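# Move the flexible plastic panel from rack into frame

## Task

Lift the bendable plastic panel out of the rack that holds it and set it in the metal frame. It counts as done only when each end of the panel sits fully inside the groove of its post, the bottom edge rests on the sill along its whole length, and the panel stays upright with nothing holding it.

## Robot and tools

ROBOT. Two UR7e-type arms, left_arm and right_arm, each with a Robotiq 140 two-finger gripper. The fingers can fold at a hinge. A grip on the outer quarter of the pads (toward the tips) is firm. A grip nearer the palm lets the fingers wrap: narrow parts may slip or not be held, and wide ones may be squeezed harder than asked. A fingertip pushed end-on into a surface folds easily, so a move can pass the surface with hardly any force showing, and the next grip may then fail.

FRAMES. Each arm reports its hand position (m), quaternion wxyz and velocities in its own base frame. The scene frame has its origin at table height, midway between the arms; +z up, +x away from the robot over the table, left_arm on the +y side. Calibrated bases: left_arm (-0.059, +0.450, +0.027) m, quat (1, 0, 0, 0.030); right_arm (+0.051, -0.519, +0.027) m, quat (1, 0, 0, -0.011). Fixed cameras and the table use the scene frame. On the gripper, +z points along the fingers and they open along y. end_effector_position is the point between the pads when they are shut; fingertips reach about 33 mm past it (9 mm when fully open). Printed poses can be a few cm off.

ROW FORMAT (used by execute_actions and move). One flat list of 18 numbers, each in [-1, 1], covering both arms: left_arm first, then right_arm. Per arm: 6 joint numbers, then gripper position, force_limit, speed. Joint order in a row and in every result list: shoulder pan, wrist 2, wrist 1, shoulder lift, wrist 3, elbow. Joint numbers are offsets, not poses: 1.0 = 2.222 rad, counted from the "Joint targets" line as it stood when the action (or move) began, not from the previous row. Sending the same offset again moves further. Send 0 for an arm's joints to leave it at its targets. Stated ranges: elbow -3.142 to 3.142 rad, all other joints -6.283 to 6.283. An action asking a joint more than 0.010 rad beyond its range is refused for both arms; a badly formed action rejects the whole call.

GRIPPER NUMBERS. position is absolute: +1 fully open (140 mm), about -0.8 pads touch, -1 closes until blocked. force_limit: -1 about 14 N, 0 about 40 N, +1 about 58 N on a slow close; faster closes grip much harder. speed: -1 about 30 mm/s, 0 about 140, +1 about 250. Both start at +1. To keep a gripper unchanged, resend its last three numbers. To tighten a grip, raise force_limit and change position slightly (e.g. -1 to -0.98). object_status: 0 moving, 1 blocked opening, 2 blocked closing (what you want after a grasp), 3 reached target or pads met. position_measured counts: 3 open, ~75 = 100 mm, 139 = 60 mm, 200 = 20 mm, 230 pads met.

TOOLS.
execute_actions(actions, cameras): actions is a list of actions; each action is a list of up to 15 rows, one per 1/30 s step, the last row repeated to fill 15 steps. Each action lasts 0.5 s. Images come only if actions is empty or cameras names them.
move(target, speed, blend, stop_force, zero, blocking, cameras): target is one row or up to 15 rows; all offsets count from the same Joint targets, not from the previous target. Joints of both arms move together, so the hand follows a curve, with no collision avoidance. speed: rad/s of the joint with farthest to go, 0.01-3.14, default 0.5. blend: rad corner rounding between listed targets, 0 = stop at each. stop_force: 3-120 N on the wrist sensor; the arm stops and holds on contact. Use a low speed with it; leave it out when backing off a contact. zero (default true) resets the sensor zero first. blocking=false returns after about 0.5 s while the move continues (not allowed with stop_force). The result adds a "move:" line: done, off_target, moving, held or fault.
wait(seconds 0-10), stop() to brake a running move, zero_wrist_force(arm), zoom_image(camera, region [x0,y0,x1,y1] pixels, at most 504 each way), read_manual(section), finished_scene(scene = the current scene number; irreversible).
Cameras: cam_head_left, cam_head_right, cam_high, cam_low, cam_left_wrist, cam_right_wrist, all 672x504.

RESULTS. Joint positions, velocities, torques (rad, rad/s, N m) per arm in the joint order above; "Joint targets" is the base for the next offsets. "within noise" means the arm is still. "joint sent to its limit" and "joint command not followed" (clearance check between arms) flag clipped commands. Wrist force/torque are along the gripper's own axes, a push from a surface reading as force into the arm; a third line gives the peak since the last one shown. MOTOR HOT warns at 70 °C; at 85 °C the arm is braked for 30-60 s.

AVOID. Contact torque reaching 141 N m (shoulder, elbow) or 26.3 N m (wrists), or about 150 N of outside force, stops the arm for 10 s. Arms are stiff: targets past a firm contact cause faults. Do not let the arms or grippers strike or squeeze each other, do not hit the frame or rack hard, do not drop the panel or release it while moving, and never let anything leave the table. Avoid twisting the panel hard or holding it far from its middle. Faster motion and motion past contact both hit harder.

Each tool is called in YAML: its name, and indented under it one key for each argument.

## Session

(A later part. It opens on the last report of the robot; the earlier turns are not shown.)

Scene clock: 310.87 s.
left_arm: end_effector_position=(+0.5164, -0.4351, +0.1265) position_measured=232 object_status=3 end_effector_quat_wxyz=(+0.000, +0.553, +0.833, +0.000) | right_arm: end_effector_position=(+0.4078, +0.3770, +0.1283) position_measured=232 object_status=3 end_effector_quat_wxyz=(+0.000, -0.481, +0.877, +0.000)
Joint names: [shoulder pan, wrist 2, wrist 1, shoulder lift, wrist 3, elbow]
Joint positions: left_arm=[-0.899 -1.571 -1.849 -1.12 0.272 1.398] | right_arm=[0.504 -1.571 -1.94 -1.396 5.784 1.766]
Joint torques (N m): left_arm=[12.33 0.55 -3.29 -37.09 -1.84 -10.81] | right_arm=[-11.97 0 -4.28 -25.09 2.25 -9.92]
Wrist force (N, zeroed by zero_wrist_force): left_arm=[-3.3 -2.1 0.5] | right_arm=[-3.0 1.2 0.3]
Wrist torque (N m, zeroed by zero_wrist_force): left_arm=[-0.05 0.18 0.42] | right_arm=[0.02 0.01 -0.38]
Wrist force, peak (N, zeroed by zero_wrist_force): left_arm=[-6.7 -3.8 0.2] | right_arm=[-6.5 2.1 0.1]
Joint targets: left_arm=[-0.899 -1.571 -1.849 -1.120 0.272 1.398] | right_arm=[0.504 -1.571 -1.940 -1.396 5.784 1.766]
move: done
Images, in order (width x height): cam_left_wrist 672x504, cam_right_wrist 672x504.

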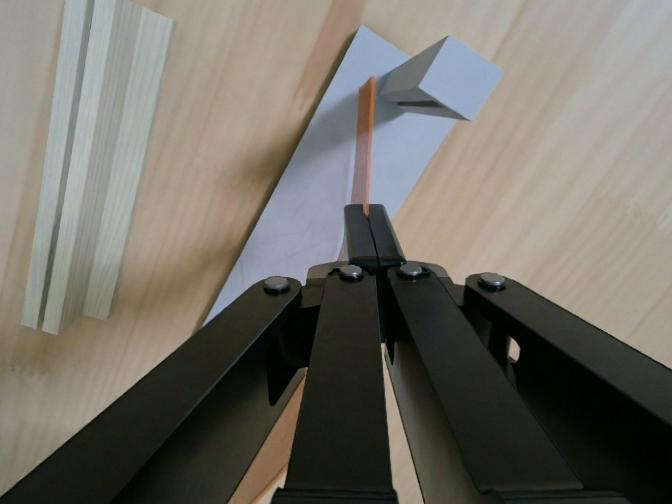

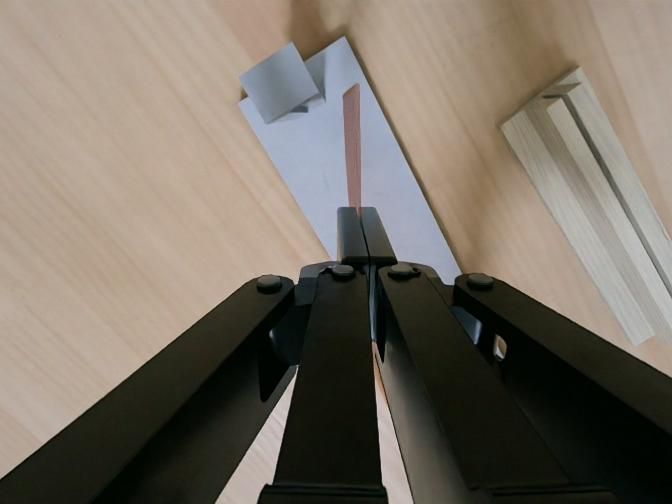

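zoom_image:
  camera: "cam_left_wrist"
  region: [350, 25, 510, 145]

zoom_image:
  camera: "cam_right_wrist"
  region: [230, 30, 390, 150]

zoom_image:
  camera: "cam_left_wrist"
  region: [190, 10, 380, 330]

zoom_image:
  camera: "cam_right_wrist"
  region: [320, 30, 480, 290]

Scaled by 3.150 from the camera's 672x504 image, which has a finer 960x720 frame.

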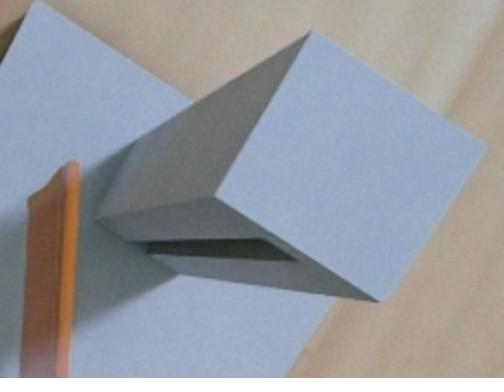

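Scaled by 3.150 from the camera's 672x504 image, which has a finer 960x720 frame.

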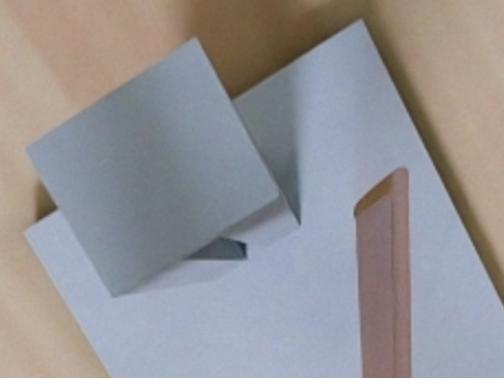

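Scaled by 1.575 from the camera's 672x504 image, which has a finer 960x720 frame.

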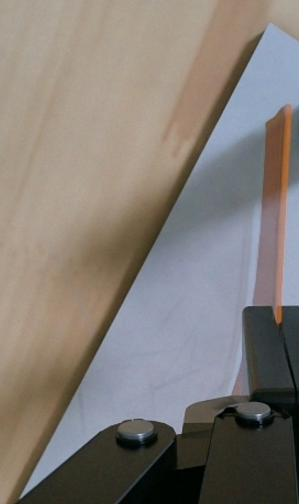

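Scaled by 1.938 from the camera's 672x504 image, which has a finer 960x720 frame.

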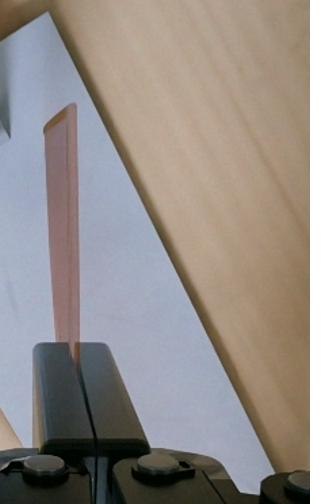

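move:
  target: [0.010583, 0, 0.011005, 0.021455, 0.010583, -0.03246, -1.0, 1.0, -1.0, -0.010351, 0, 0.003892, 0.017431, -0.010351, -0.021324, -1.0, 1.0, -1.0]
  speed: 0.05
  stop_force: 6
  cameras: ["cam_left_wrist", "cam_right_wrist"]

Scene clock: 340.30 s.
left_arm: end_effector_position=(+0.5396, -0.4386, +0.1265) position_measured=232 object_status=3 end_effector_quat_wxyz=(+0.000, +0.553, +0.833, +0.000) | right_arm: end_effector_position=(+0.4317, +0.3756, +0.1282) position_measured=232 object_status=3 end_effector_quat_wxyz=(+0.000, -0.481, +0.877, +0.000)
Joint names: [shoulder pan, wrist 2, wrist 1, shoulder lift, wrist 3, elbow]
Joint positions: left_arm=[-0.876 -1.571 -1.824 -1.073 0.295 1.326] | right_arm=[0.481 -1.571 -1.931 -1.357 5.761 1.718]
Joint torques (N m): left_arm=[12.77 1.09 -1.16 -39.31 0.78 -36.87] | right_arm=[-11.81 0.74 -1.05 -26.69 -1.65 -37.29]
Wrist force (N, zeroed by zero_wrist_force): left_arm=[-2.7 -2.0 0.5] | right_arm=[-2.6 0.9 0.3]
Wrist torque (N m, zeroed by zero_wrist_force): left_arm=[-0.09 0.14 0.29] | right_arm=[-0.01 0.07 -0.22]
Wrist force, peak (N, zeroed by zero_wrist_force): left_arm=[-3.8 -2.4 1.0] | right_arm=[-3.5 1.2 -0.3]
Joint targets: left_arm=[-0.876 -1.571 -1.824 -1.073 0.295 1.326] | right_arm=[0.481 -1.571 -1.931 -1.357 5.761 1.718]
move: done
Images, in order (width x height): cam_left_wrist 672x504, cam_right_wrist 672x504.

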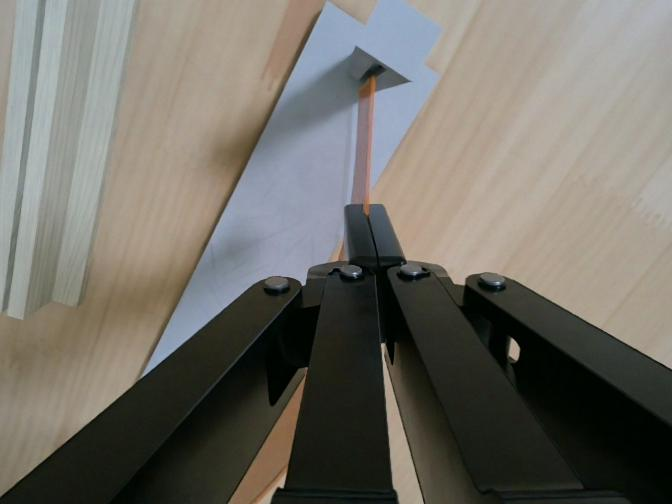

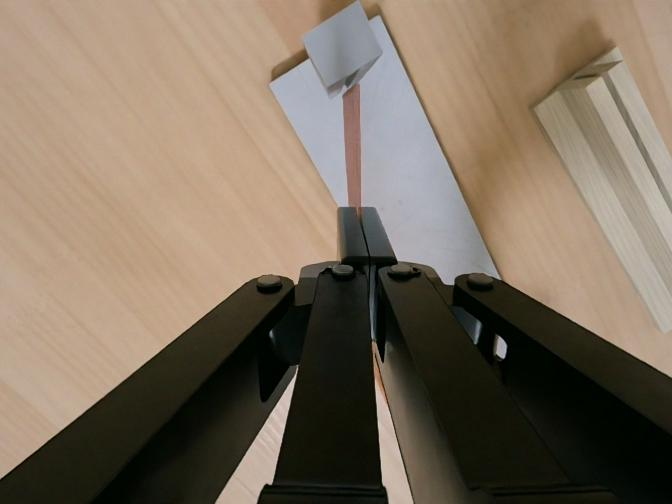

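zoom_image:
  camera: "cam_left_wrist"
  region: [330, 0, 450, 90]

zoom_image:
  camera: "cam_right_wrist"
  region: [285, 0, 405, 120]

Scaled by 4.200 from the camera's 672x504 image, which has a finer 960x720 frame.

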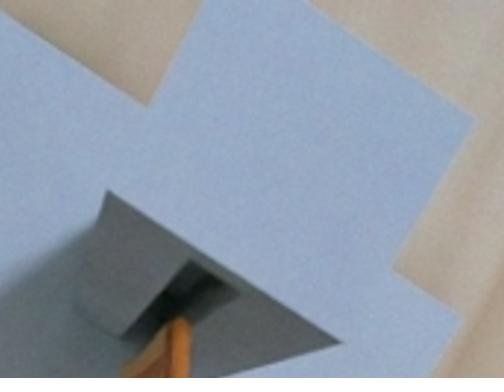

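Scaled by 4.200 from the camera's 672x504 image, which has a finer 960x720 frame.

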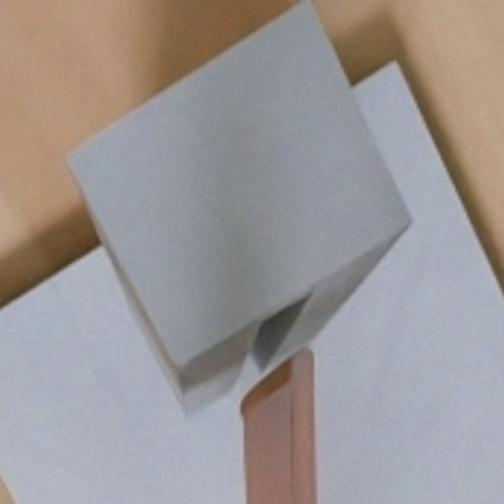

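move:
  target:
    - [-0.000422, 0, -0.004678, 0.001226, -0.000422, 0.003452, -1.0, 1.0, -1.0, 0.0001, 0, -0.005107, 0.001185, 0.0001, 0.003921, -1.0, 1.0, -1.0]
    - [-0.001214, 0, -0.006239, -0.001694, 0.021288, 0.007933, -1.0, 1.0, -1.0, 0.000596, 0, -0.00574, -0.001403, -0.021906, 0.007143, -1.0, 1.0, -1.0]
  speed: 0.05
  stop_force: 6
  blend: 0.001
  cameras: ["cam_left_wrist", "cam_right_wrist"]

Scene clock: 369.60 s.
left_arm: end_effector_position=(+0.5366, -0.4379, +0.1220) position_measured=232 object_status=3 end_effector_quat_wxyz=(+0.000, +0.573, +0.819, +0.000) | right_arm: end_effector_position=(+0.4285, +0.3747, +0.1239) position_measured=232 object_status=3 end_effector_quat_wxyz=(+0.000, -0.502, +0.865, +0.000)
Joint names: [shoulder pan, wrist 2, wrist 1, shoulder lift, wrist 3, elbow]
Joint positions: left_arm=[-0.878 -1.571 -1.838 -1.077 0.343 1.344] | right_arm=[0.482 -1.571 -1.944 -1.361 5.712 1.734]
Joint torques (N m): left_arm=[-4.46 1.53 -3.38 -63.2 0.82 -10.54] | right_arm=[11.73 0.32 -4.43 -38.93 -1.62 -10.75]
Wrist force (N, zeroed by zero_wrist_force): left_arm=[-2.6 -2.1 0.6] | right_arm=[-2.7 0.5 0.5]
Wrist torque (N m, zeroed by zero_wrist_force): left_arm=[-0.12 0.08 0.25] | right_arm=[-0.06 0.08 -0.21]
Wrist force, peak (N, zeroed by zero_wrist_force): left_arm=[-3.0 -2.0 0.9] | right_arm=[-3.0 0.8 0.1]
Joint targets: left_arm=[-0.878 -1.571 -1.838 -1.077 0.343 1.344] | right_arm=[0.482 -1.571 -1.944 -1.361 5.712 1.734]
move: done
Images, in order (width x height): cam_left_wrist 672x504, cam_right_wrist 672x504.

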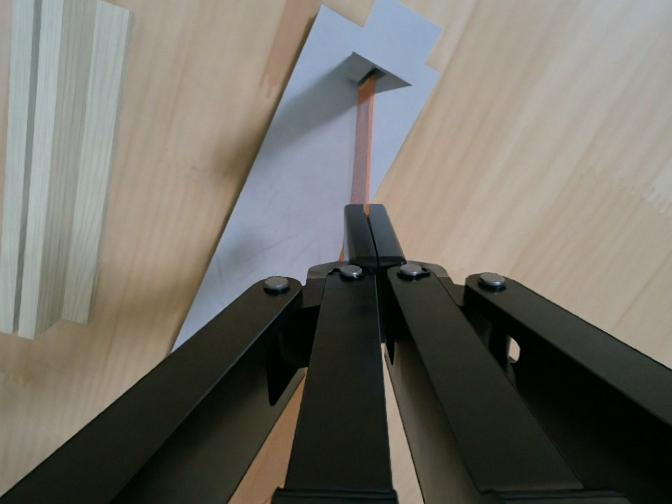

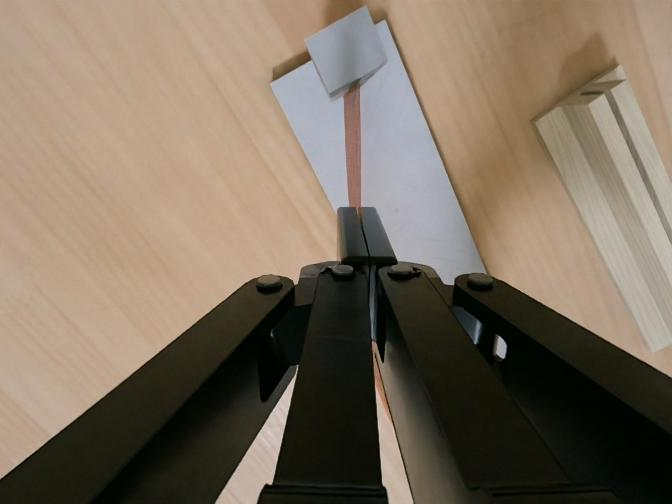

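zoom_image:
  camera: "cam_left_wrist"
  region: [330, 20, 430, 110]

zoom_image:
  camera: "cam_right_wrist"
  region: [295, 0, 405, 110]

Scaled by 5.040 from the camera's 672x504 image, which has a finer 960x720 frame.

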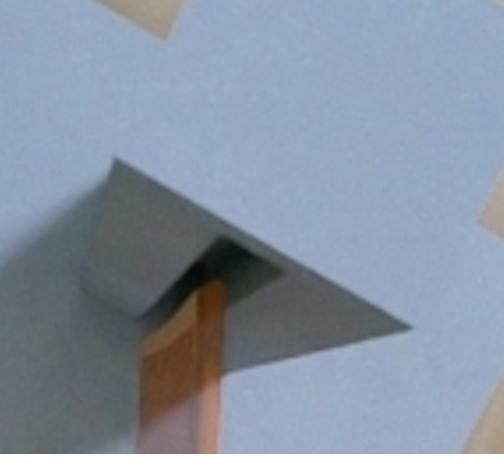

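Scaled by 4.582 from the camera's 672x504 image, which has a finer 960x720 frame.

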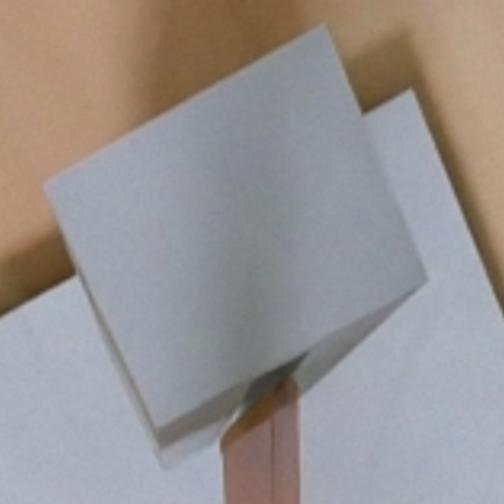

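move:
  target: [-0.000755, 0, -0.001471, -0.00276, 0.021747, 0.004231, -1.0, 1.0, -1.0, 0.000687, 0, -0.000501, -0.002065, -0.021815, 0.002565, -1.0, 1.0, -1.0]
  speed: 0.05
  stop_force: 6
  cameras: ["cam_left_wrist", "cam_right_wrist"]

Scene clock: 386.37 s.
left_arm: end_effector_position=(+0.5342, -0.4368, +0.1220) position_measured=232 object_status=3 end_effector_quat_wxyz=(+0.000, +0.594, +0.805, +0.000) | right_arm: end_effector_position=(+0.4261, +0.3744, +0.1239) position_measured=232 object_status=3 end_effector_quat_wxyz=(+0.000, -0.524, +0.852, +0.000)
Joint names: [shoulder pan, wrist 2, wrist 1, shoulder lift, wrist 3, elbow]
Joint positions: left_arm=[-0.88 -1.571 -1.842 -1.083 0.391 1.353] | right_arm=[0.484 -1.571 -1.945 -1.365 5.664 1.74]
Joint torques (N m): left_arm=[-4.42 2.03 -3.67 -63.36 0.94 -10.45] | right_arm=[11.39 -0.05 -4.61 -39.16 -1.79 -10.15]
Wrist force (N, zeroed by zero_wrist_force): left_arm=[-2.0 -1.6 0.3] | right_arm=[-2.0 0.2 -0.1]
Wrist torque (N m, zeroed by zero_wrist_force): left_arm=[-0.13 0.09 0.21] | right_arm=[-0.02 0.04 -0.15]
Wrist force, peak (N, zeroed by zero_wrist_force): left_arm=[-2.9 -2.0 0.7] | right_arm=[-3.1 0.7 0.3]
Joint targets: left_arm=[-0.880 -1.571 -1.842 -1.083 0.391 1.353] | right_arm=[0.484 -1.571 -1.945 -1.365 5.664 1.740]
move: done
Images, in order (width x height): cam_left_wrist 672x504, cam_right_wrist 672x504.

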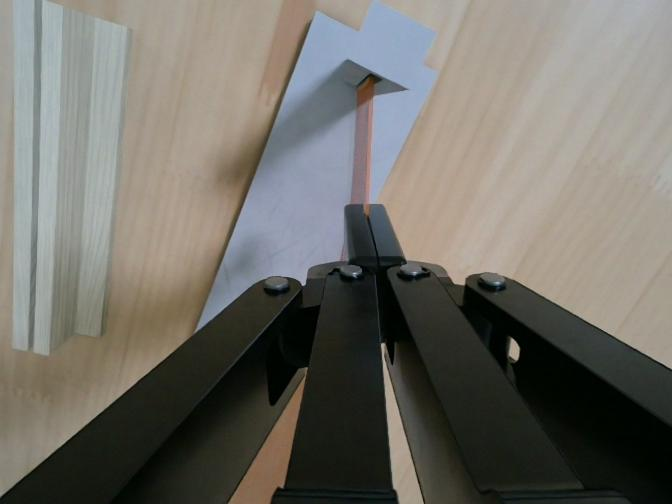

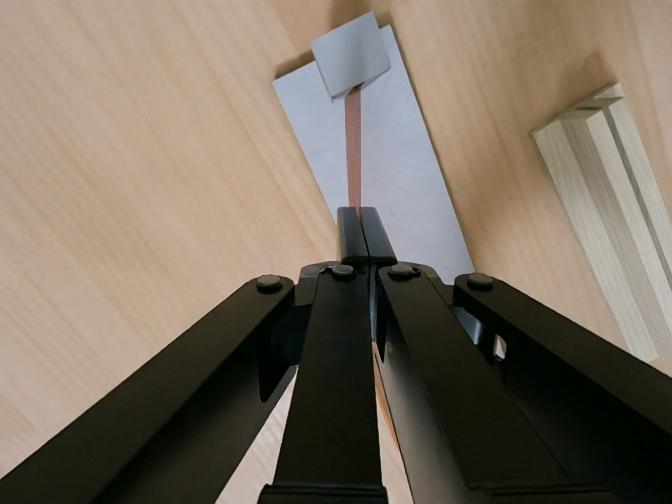

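wait:
  seconds: 0
  cameras: ["cam_left_wrist", "cam_right_wrist"]

zoom_image:
  camera: "cam_left_wrist"
  region: [330, 20, 430, 110]

zoom_image:
  camera: "cam_right_wrist"
  region: [295, 0, 405, 110]

Scene clock: 398.07 s.
left_arm: end_effector_position=(+0.5342, -0.4368, +0.1220) position_measured=232 object_status=3 end_effector_quat_wxyz=(+0.000, +0.594, +0.805, +0.000) | right_arm: end_effector_position=(+0.4261, +0.3744, +0.1239) position_measured=232 object_status=3 end_effector_quat_wxyz=(+0.000, -0.524, +0.852, +0.000)
Joint names: [shoulder pan, wrist 2, wrist 1, shoulder lift, wrist 3, elbow]
Joint positions: left_arm=[-0.88 -1.571 -1.842 -1.083 0.391 1.353] | right_arm=[0.484 -1.571 -1.945 -1.365 5.664 1.74]
Joint torques (N m): left_arm=[-5.33 1.97 -3.65 -63.36 0.88 -10.95] | right_arm=[11.78 -0.43 -4.45 -38.76 -1.61 -10.09]
Wrist force (N, zeroed by zero_wrist_force): left_arm=[-1.9 -1.4 -0.1] | right_arm=[-1.9 0.2 0.0]
Wrist torque (N m, zeroed by zero_wrist_force): left_arm=[-0.09 0.09 0.21] | right_arm=[-0.01 0.03 -0.15]
Wrist force, peak (N, zeroed by zero_wrist_force): left_arm=[-2.2 -1.8 0.7] | right_arm=[-2.3 0.1 -0.2]
Joint targets: left_arm=[-0.880 -1.571 -1.842 -1.083 0.391 1.353] | right_arm=[0.484 -1.571 -1.945 -1.365 5.664 1.740]
Tool commands: left_gripper/position=-1.0 left_gripper/force_limit=+1.0 left_gripper/speed=-1.0 right_gripper/position=-1.0 right_gripper/force_limit=+1.0 right_gripper/speed=-1.0
Images, in order (width x height): cam_left_wrist 672x504, cam_right_wrist 672x504.

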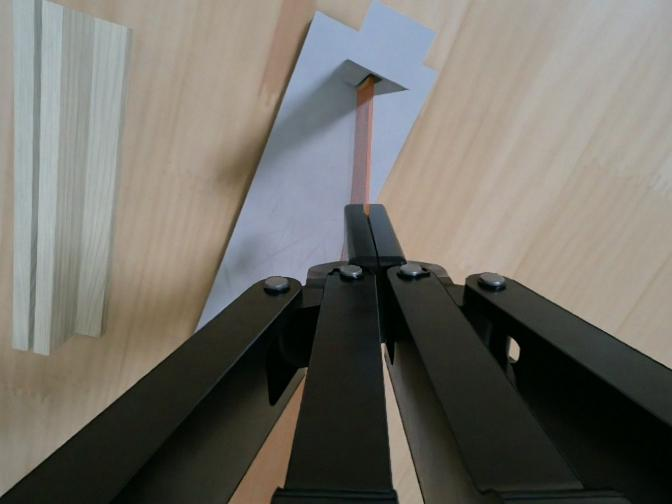

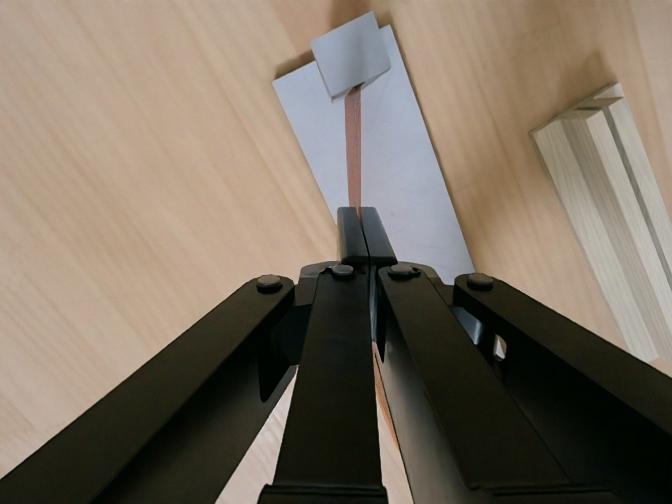

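Scaled by 5.040 from the camera's 672x504 image, which has a finer 960x720 frame.

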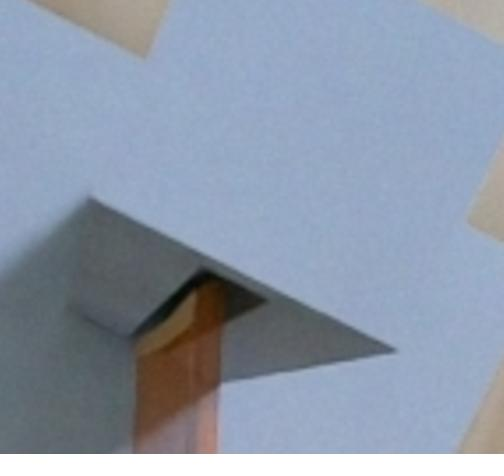

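Scaled by 4.582 from the camera's 672x504 image, which has a finer 960x720 frame.

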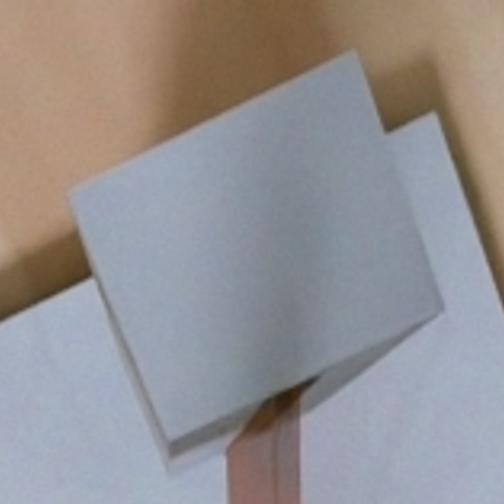

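move:
  target: [-0.001462, 0, -0.002101, -0.003947, 0.030041, 0.006047, -1.0, 1.0, -1.0, 0.001146, 0, -0.000826, -0.003394, -0.030357, 0.004220, -1.0, 1.0, -1.0]
  speed: 0.07
  stop_force: 12
  cameras: ["cam_left_wrist", "cam_right_wrist"]

zoom_image:
  camera: "cam_left_wrist"
  region: [330, 20, 430, 110]

zoom_image:
  camera: "cam_right_wrist"
  region: [295, 0, 405, 110]

Scene clock: 419.97 s.
left_arm: end_effector_position=(+0.5304, -0.4356, +0.1220) position_measured=232 object_status=3 end_effector_quat_wxyz=(+0.000, +0.621, +0.784, +0.000) | right_arm: end_effector_position=(+0.4221, +0.3739, +0.1238) position_measured=232 object_status=3 end_effector_quat_wxyz=(+0.000, -0.553, +0.833, +0.000)
Joint names: [shoulder pan, wrist 2, wrist 1, shoulder lift, wrist 3, elbow]
Joint positions: left_arm=[-0.883 -1.571 -1.846 -1.091 0.458 1.367] | right_arm=[0.486 -1.571 -1.947 -1.373 5.596 1.749]
Joint torques (N m): left_arm=[-6.23 1.96 -3.68 -62.18 0.89 -11.46] | right_arm=[12.99 -0.9 -4.82 -38.75 -1.73 -10.52]
Wrist force (N, zeroed by zero_wrist_force): left_arm=[-0.6 -0.5 0.4] | right_arm=[-0.9 -0.1 0.0]
Wrist torque (N m, zeroed by zero_wrist_force): left_arm=[-0.04 0.08 0.14] | right_arm=[0.03 0.09 -0.09]
Wrist force, peak (N, zeroed by zero_wrist_force): left_arm=[-2.2 -1.8 0.6] | right_arm=[-2.1 0.4 -0.3]
Joint targets: left_arm=[-0.883 -1.571 -1.846 -1.091 0.458 1.367] | right_arm=[0.486 -1.571 -1.947 -1.373 5.596 1.749]
move: done
Images, in order (width x height): cam_left_wrist 672x504, cam_right_wrist 672x504.

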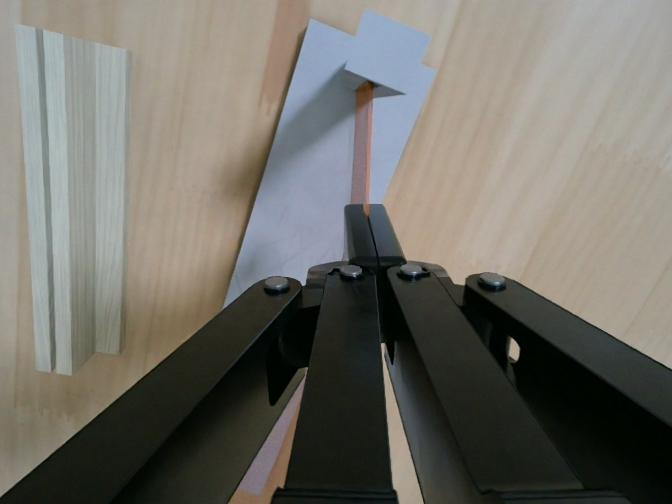

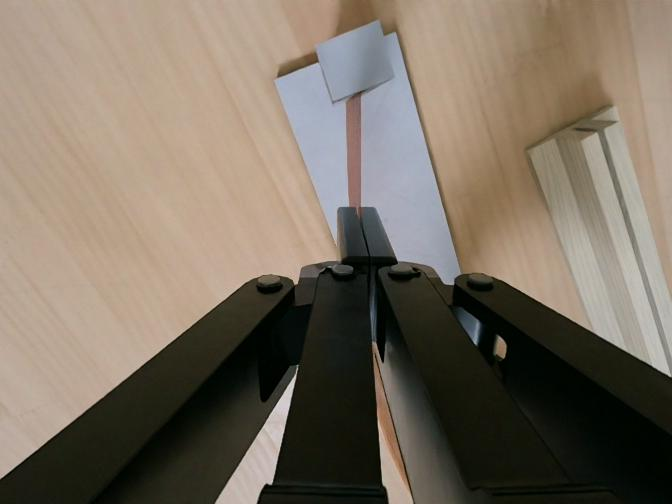

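Scaled by 5.040 from the camera's 672x504 image, which has a finer 960x720 frame.

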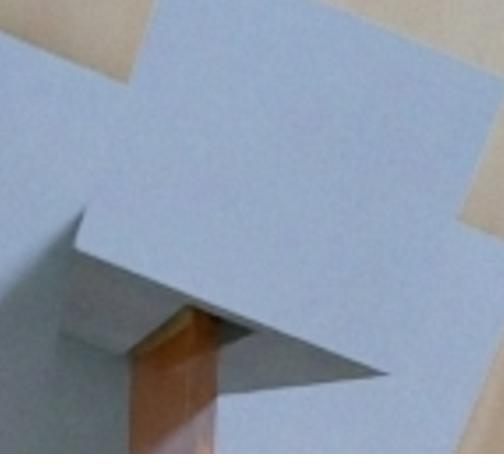

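Scaled by 4.582 from the camera's 672x504 image, which has a finer 960x720 frame.

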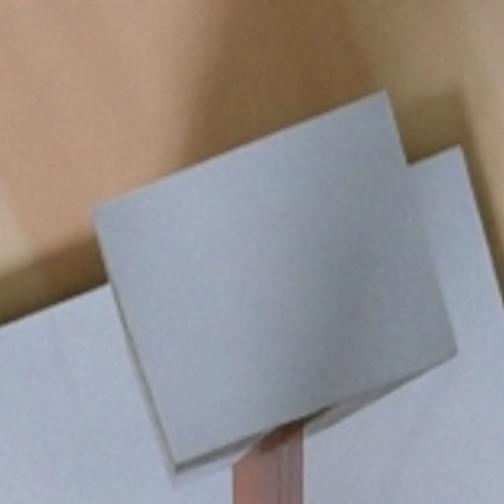

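move:
  target: [-0.002223, 0, -0.002934, -0.005703, 0.042781, 0.008637, -1.0, 1.0, -1.0, 0.001772, 0, -0.001098, -0.004942, -0.043233, 0.006041, -1.0, 1.0, -1.0]
  speed: 0.08
  stop_force: 12
  cameras: ["cam_left_wrist", "cam_right_wrist"]

Scene clock: 436.33 s.
left_arm: end_effector_position=(+0.5248, -0.4339, +0.1220) position_measured=232 object_status=3 end_effector_quat_wxyz=(+0.000, +0.660, +0.752, +0.000) | right_arm: end_effector_position=(+0.4163, +0.3732, +0.1238) position_measured=232 object_status=3 end_effector_quat_wxyz=(+0.000, -0.594, +0.804, +0.000)
Joint names: [shoulder pan, wrist 2, wrist 1, shoulder lift, wrist 3, elbow]
Joint positions: left_arm=[-0.888 -1.571 -1.853 -1.104 0.553 1.386] | right_arm=[0.49 -1.571 -1.949 -1.384 5.5 1.763]
Joint torques (N m): left_arm=[-6.78 1.52 -4 -61.35 1.07 -10.91] | right_arm=[12.54 -1.4 -4.97 -37.84 -1.81 -10.6]
Wrist force (N, zeroed by zero_wrist_force): left_arm=[0.0 -0.3 0.6] | right_arm=[0.0 -0.5 0.2]
Wrist torque (N m, zeroed by zero_wrist_force): left_arm=[-0.04 0.07 0.07] | right_arm=[-0.01 0.05 0.00]
Wrist force, peak (N, zeroed by zero_wrist_force): left_arm=[-0.8 -0.8 0.9] | right_arm=[-1.1 -0.4 0.0]
Joint targets: left_arm=[-0.888 -1.571 -1.853 -1.104 0.553 1.386] | right_arm=[0.490 -1.571 -1.949 -1.384 5.500 1.763]
move: done
Images, in order (width x height): cam_left_wrist 672x504, cam_right_wrist 672x504.

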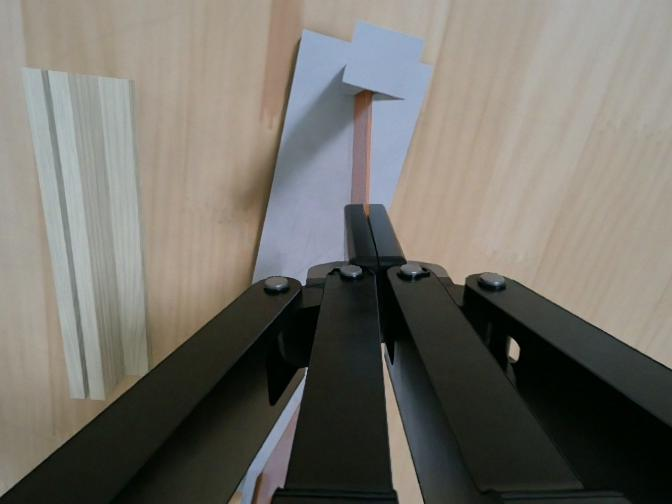

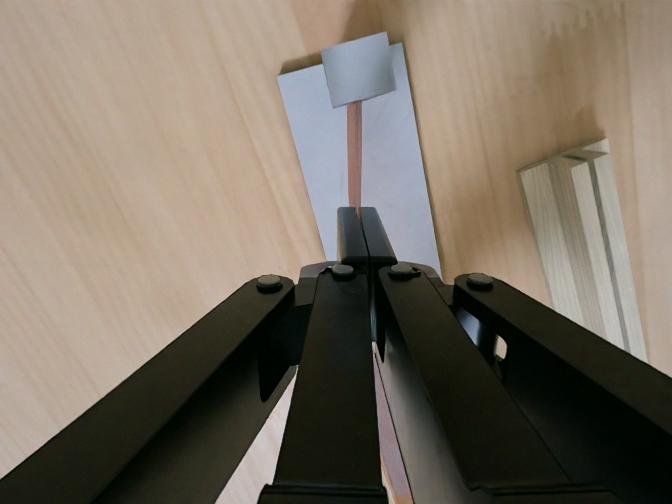

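move:
  target: [-0.002460, 0, -0.002837, -0.005646, 0.042545, 0.008483, -1.0, 1.0, -1.0, 0.002063, 0, -0.001019, -0.004842, -0.042942, 0.005861, -1.0, 1.0, -1.0]
  speed: 0.08
  stop_force: 12
  cameras: ["cam_left_wrist", "cam_right_wrist"]

Scene clock: 446.43 s.
left_arm: end_effector_position=(+0.5190, -0.4325, +0.1220) position_measured=232 object_status=3 end_effector_quat_wxyz=(+0.000, +0.696, +0.718, +0.000) | right_arm: end_effector_position=(+0.4103, +0.3728, +0.1238) position_measured=232 object_status=3 end_effector_quat_wxyz=(+0.000, -0.634, +0.774, +0.000)
Joint names: [shoulder pan, wrist 2, wrist 1, shoulder lift, wrist 3, elbow]
Joint positions: left_arm=[-0.894 -1.571 -1.859 -1.117 0.647 1.405] | right_arm=[0.495 -1.571 -1.952 -1.394 5.405 1.776]
Joint torques (N m): left_arm=[-7.87 0.34 -3.88 -61.35 1.15 -11.3] | right_arm=[13.07 -2.02 -4.98 -38.18 -1.94 -10.4]
Wrist force (N, zeroed by zero_wrist_force): left_arm=[0.7 -0.1 0.3] | right_arm=[0.4 -0.4 0.2]
Wrist torque (N m, zeroed by zero_wrist_force): left_arm=[-0.03 -0.03 0.01] | right_arm=[0.00 0.04 0.05]
Wrist force, peak (N, zeroed by zero_wrist_force): left_arm=[0.9 -0.2 0.6] | right_arm=[0.4 -0.8 0.2]
Joint targets: left_arm=[-0.894 -1.571 -1.859 -1.117 0.647 1.405] | right_arm=[0.495 -1.571 -1.952 -1.394 5.405 1.776]
move: done
Images, in order (width x height): cam_left_wrist 672x504, cam_right_wrist 672x504.

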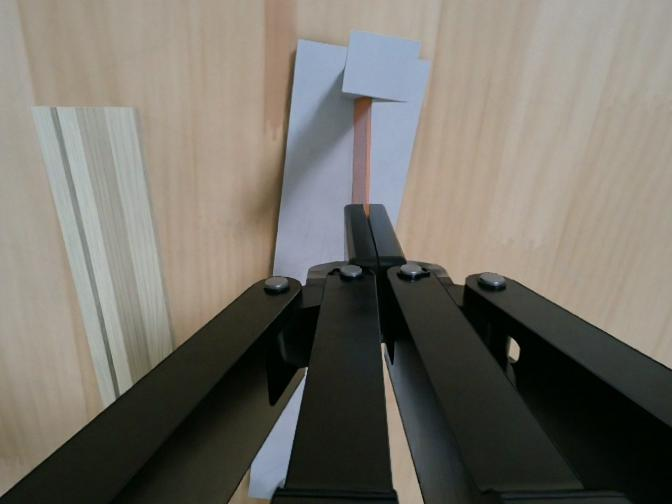

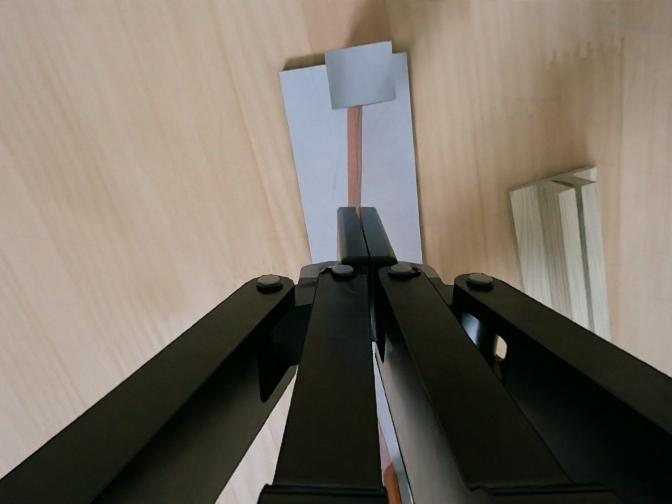

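move:
  target: [-0.001317, 0, -0.001372, -0.002778, 0.021185, 0.004150, -1.0, 1.0, -1.0, 0.001144, 0, -0.000475, -0.002360, -0.021358, 0.002836, -1.0, 1.0, -1.0]
  speed: 0.06
  stop_force: 12
  cameras: ["cam_left_wrist", "cam_right_wrist", "cam_low"]

zoom_image:
  camera: "cam_left_wrist"
  region: [300, 20, 440, 160]

zoom_image:
  camera: "cam_right_wrist"
  region: [280, 20, 420, 160]

Scene clock: 458.03 s.
left_arm: end_effector_position=(+0.5160, -0.4319, +0.1220) position_measured=232 object_status=3 end_effector_quat_wxyz=(+0.000, +0.714, +0.700, +0.000) | right_arm: end_effector_position=(+0.4073, +0.3728, +0.1238) position_measured=232 object_status=3 end_effector_quat_wxyz=(+0.000, -0.653, +0.757, +0.000)
Joint names: [shoulder pan, wrist 2, wrist 1, shoulder lift, wrist 3, elbow]
Joint positions: left_arm=[-0.896 -1.571 -1.862 -1.123 0.694 1.414] | right_arm=[0.497 -1.571 -1.953 -1.4 5.358 1.782]
Joint torques (N m): left_arm=[-6.66 -0.3 -3.91 -60.8 1.08 -10.54] | right_arm=[12.7 -1.84 -4.95 -37.6 -1.98 -11.57]
Wrist force (N, zeroed by zero_wrist_force): left_arm=[0.7 0.0 0.2] | right_arm=[0.6 -0.6 0.1]
Wrist torque (N m, zeroed by zero_wrist_force): left_arm=[-0.04 -0.06 -0.01] | right_arm=[-0.03 -0.03 0.10]
Wrist force, peak (N, zeroed by zero_wrist_force): left_arm=[0.8 -0.2 0.6] | right_arm=[0.7 -0.6 0.4]
Joint targets: left_arm=[-0.896 -1.571 -1.862 -1.123 0.694 1.414] | right_arm=[0.497 -1.571 -1.953 -1.400 5.358 1.782]
move: done
Images, in order (width x height): cam_low 672x504, cam_left_wrist 672x504, cam_right_wrist 672x504.

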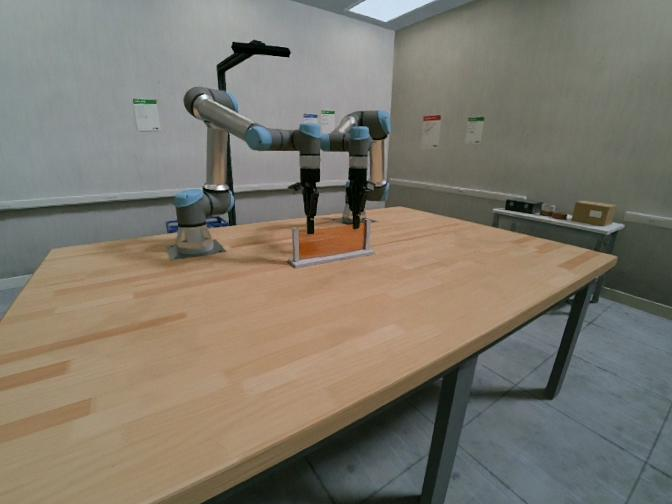

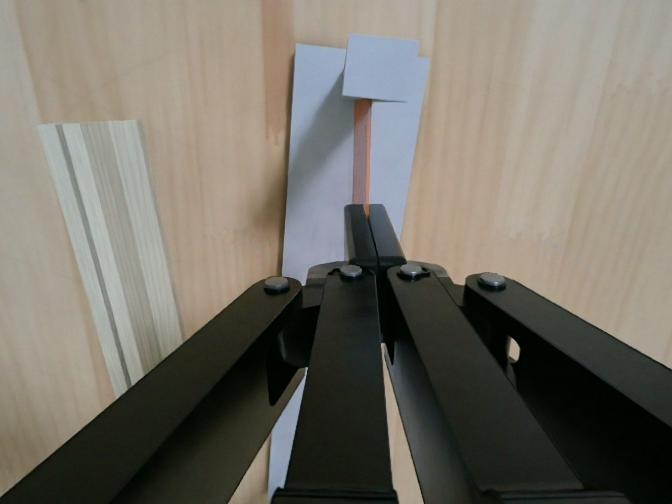

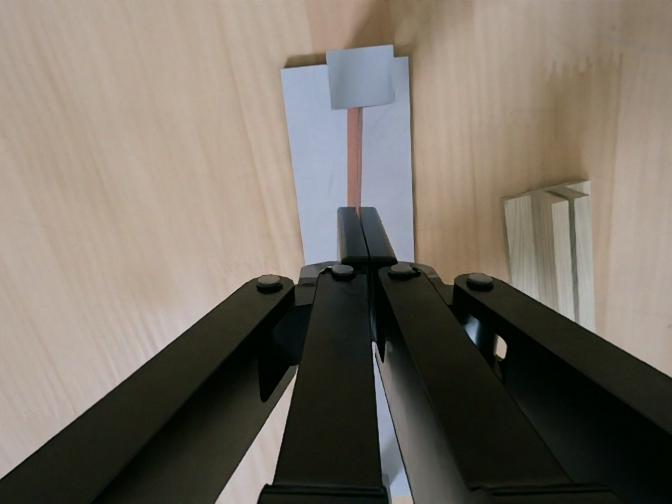

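Scaled by 3.600 from the camera's 672x504 image, which has a finer 960x720 frame.

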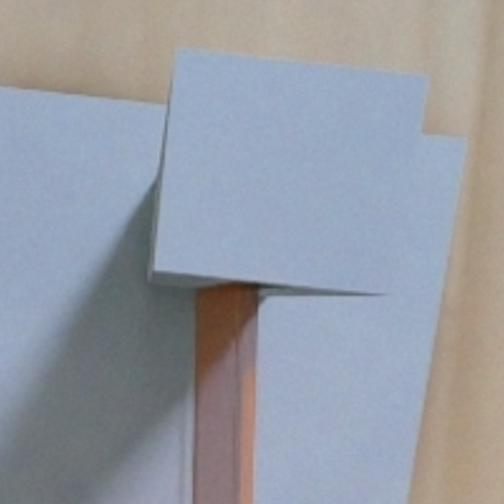

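Scaled by 3.600 from the camera's 672x504 image, which has a finer 960x720 frame.

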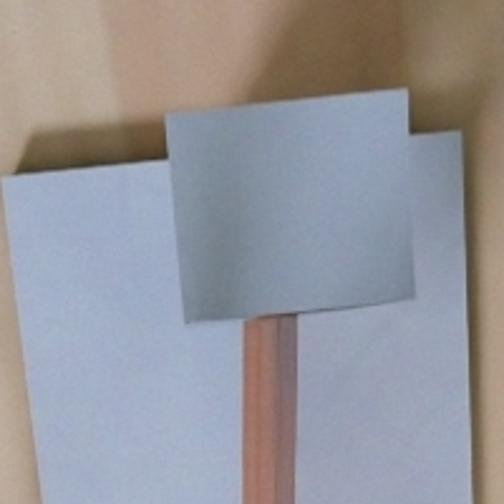

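move:
  target: [0, 0, -0.003139, 0.000933, 0, 0.002206, -1.0, 1.0, -1.0, 0, 0, -0.003470, 0.001225, 0, 0.002246, -1.0, 1.0, -1.0]
  speed: 0.01
  stop_force: 4

Scene clock: 464.83 s.
left_arm: end_effector_position=(+0.5160, -0.4319, +0.1201) position_measured=232 object_status=3 end_effector_quat_wxyz=(+0.000, +0.714, +0.700, +0.000) | right_arm: end_effector_position=(+0.4074, +0.3728, +0.1220) position_measured=232 object_status=3 end_effector_quat_wxyz=(+0.000, -0.653, +0.757, +0.000)
Joint names: [shoulder pan, wrist 2, wrist 1, shoulder lift, wrist 3, elbow]
Joint positions: left_arm=[-0.896 -1.571 -1.867 -1.122 0.694 1.417] | right_arm=[0.497 -1.571 -1.957 -1.398 5.358 1.785]
Joint torques (N m): left_arm=[-7.69 -0.24 -1.82 -58.32 1.19 -35.66] | right_arm=[12.64 -1.58 -1.66 -35.11 -1.92 -36.07]
Wrist force (N, zeroed by zero_wrist_force): left_arm=[2.5 0.2 -4.1] | right_arm=[0.7 -0.4 -4.5]
Wrist torque (N m, zeroed by zero_wrist_force): left_arm=[-0.01 -0.12 -0.02] | right_arm=[0.01 -0.01 0.10]
Wrist force, peak (N, zeroed by zero_wrist_force): left_arm=[2.4 -0.2 -5.7] | right_arm=[0.3 -0.5 -5.8]
Joint targets: left_arm=[-0.896 -1.571 -1.867 -1.122 0.694 1.417] | right_arm=[0.497 -1.571 -1.957 -1.398 5.358 1.785]
move: contact (left_arm, right_arm)

move:
  target: [0, 0, 0, 0, 0, 0, -0.2, 1.0, -1.0, 0, 0, 0, 0, 0, 0, -0.2, 1.0, -1.0]
  cameras: ["cam_left_wrist", "cam_right_wrist", "cam_low"]

zoom_image:
  camera: "cam_low"
  region: [270, 190, 400, 290]

Scene clock: 469.47 s.
left_arm: end_effector_position=(+0.5160, -0.4319, +0.1201) position_measured=154 object_status=0 end_effector_quat_wxyz=(+0.000, +0.714, +0.700, +0.000) | right_arm: end_effector_position=(+0.4074, +0.3728, +0.1220) position_measured=154 object_status=0 end_effector_quat_wxyz=(+0.000, -0.653, +0.757, +0.000)
Joint names: [shoulder pan, wrist 2, wrist 1, shoulder lift, wrist 3, elbow]
Joint positions: left_arm=[-0.896 -1.571 -1.867 -1.122 0.694 1.417] | right_arm=[0.497 -1.571 -1.957 -1.398 5.358 1.785]
Joint torques (N m): left_arm=[-6.68 -0.15 -3.46 -58.35 1.07 -35.03] | right_arm=[12.35 -0.79 -3.87 -35.51 -1.83 -35.63]
Wrist force (N, zeroed by zero_wrist_force): left_arm=[0.1 0.0 -0.2] | right_arm=[0.2 -0.1 -0.1]
Wrist torque (N m, zeroed by zero_wrist_force): left_arm=[-0.02 -0.03 -0.11] | right_arm=[0.01 -0.04 0.14]
Wrist force, peak (N, zeroed by zero_wrist_force): left_arm=[2.4 -0.1 -4.7] | right_arm=[0.6 -0.5 -4.8]
Joint targets: left_arm=[-0.896 -1.571 -1.867 -1.122 0.694 1.417] | right_arm=[0.497 -1.571 -1.957 -1.398 5.358 1.785]
move: done
Images, in order (width x height): cam_low 672x504, cam_left_wrist 672x504, cam_right_wrist 672x504.

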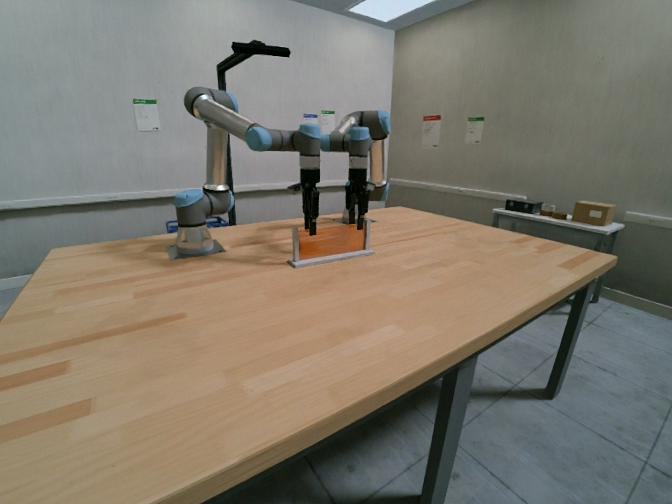

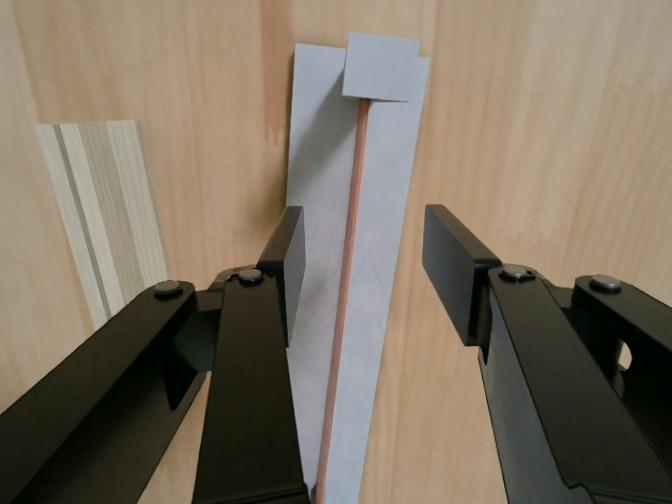

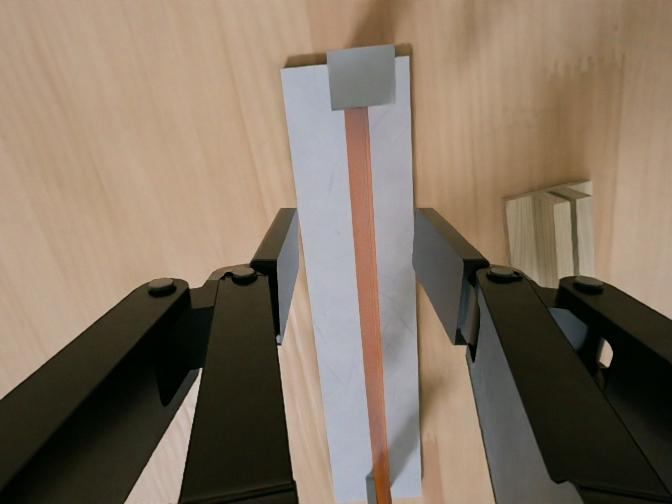

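Scaled by 3.877 from the camera's 672x504 image, which has a finer 960x720 frame.

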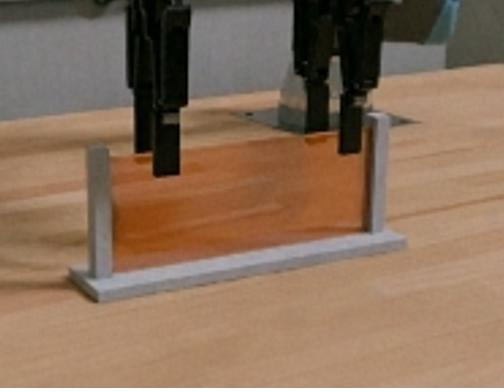

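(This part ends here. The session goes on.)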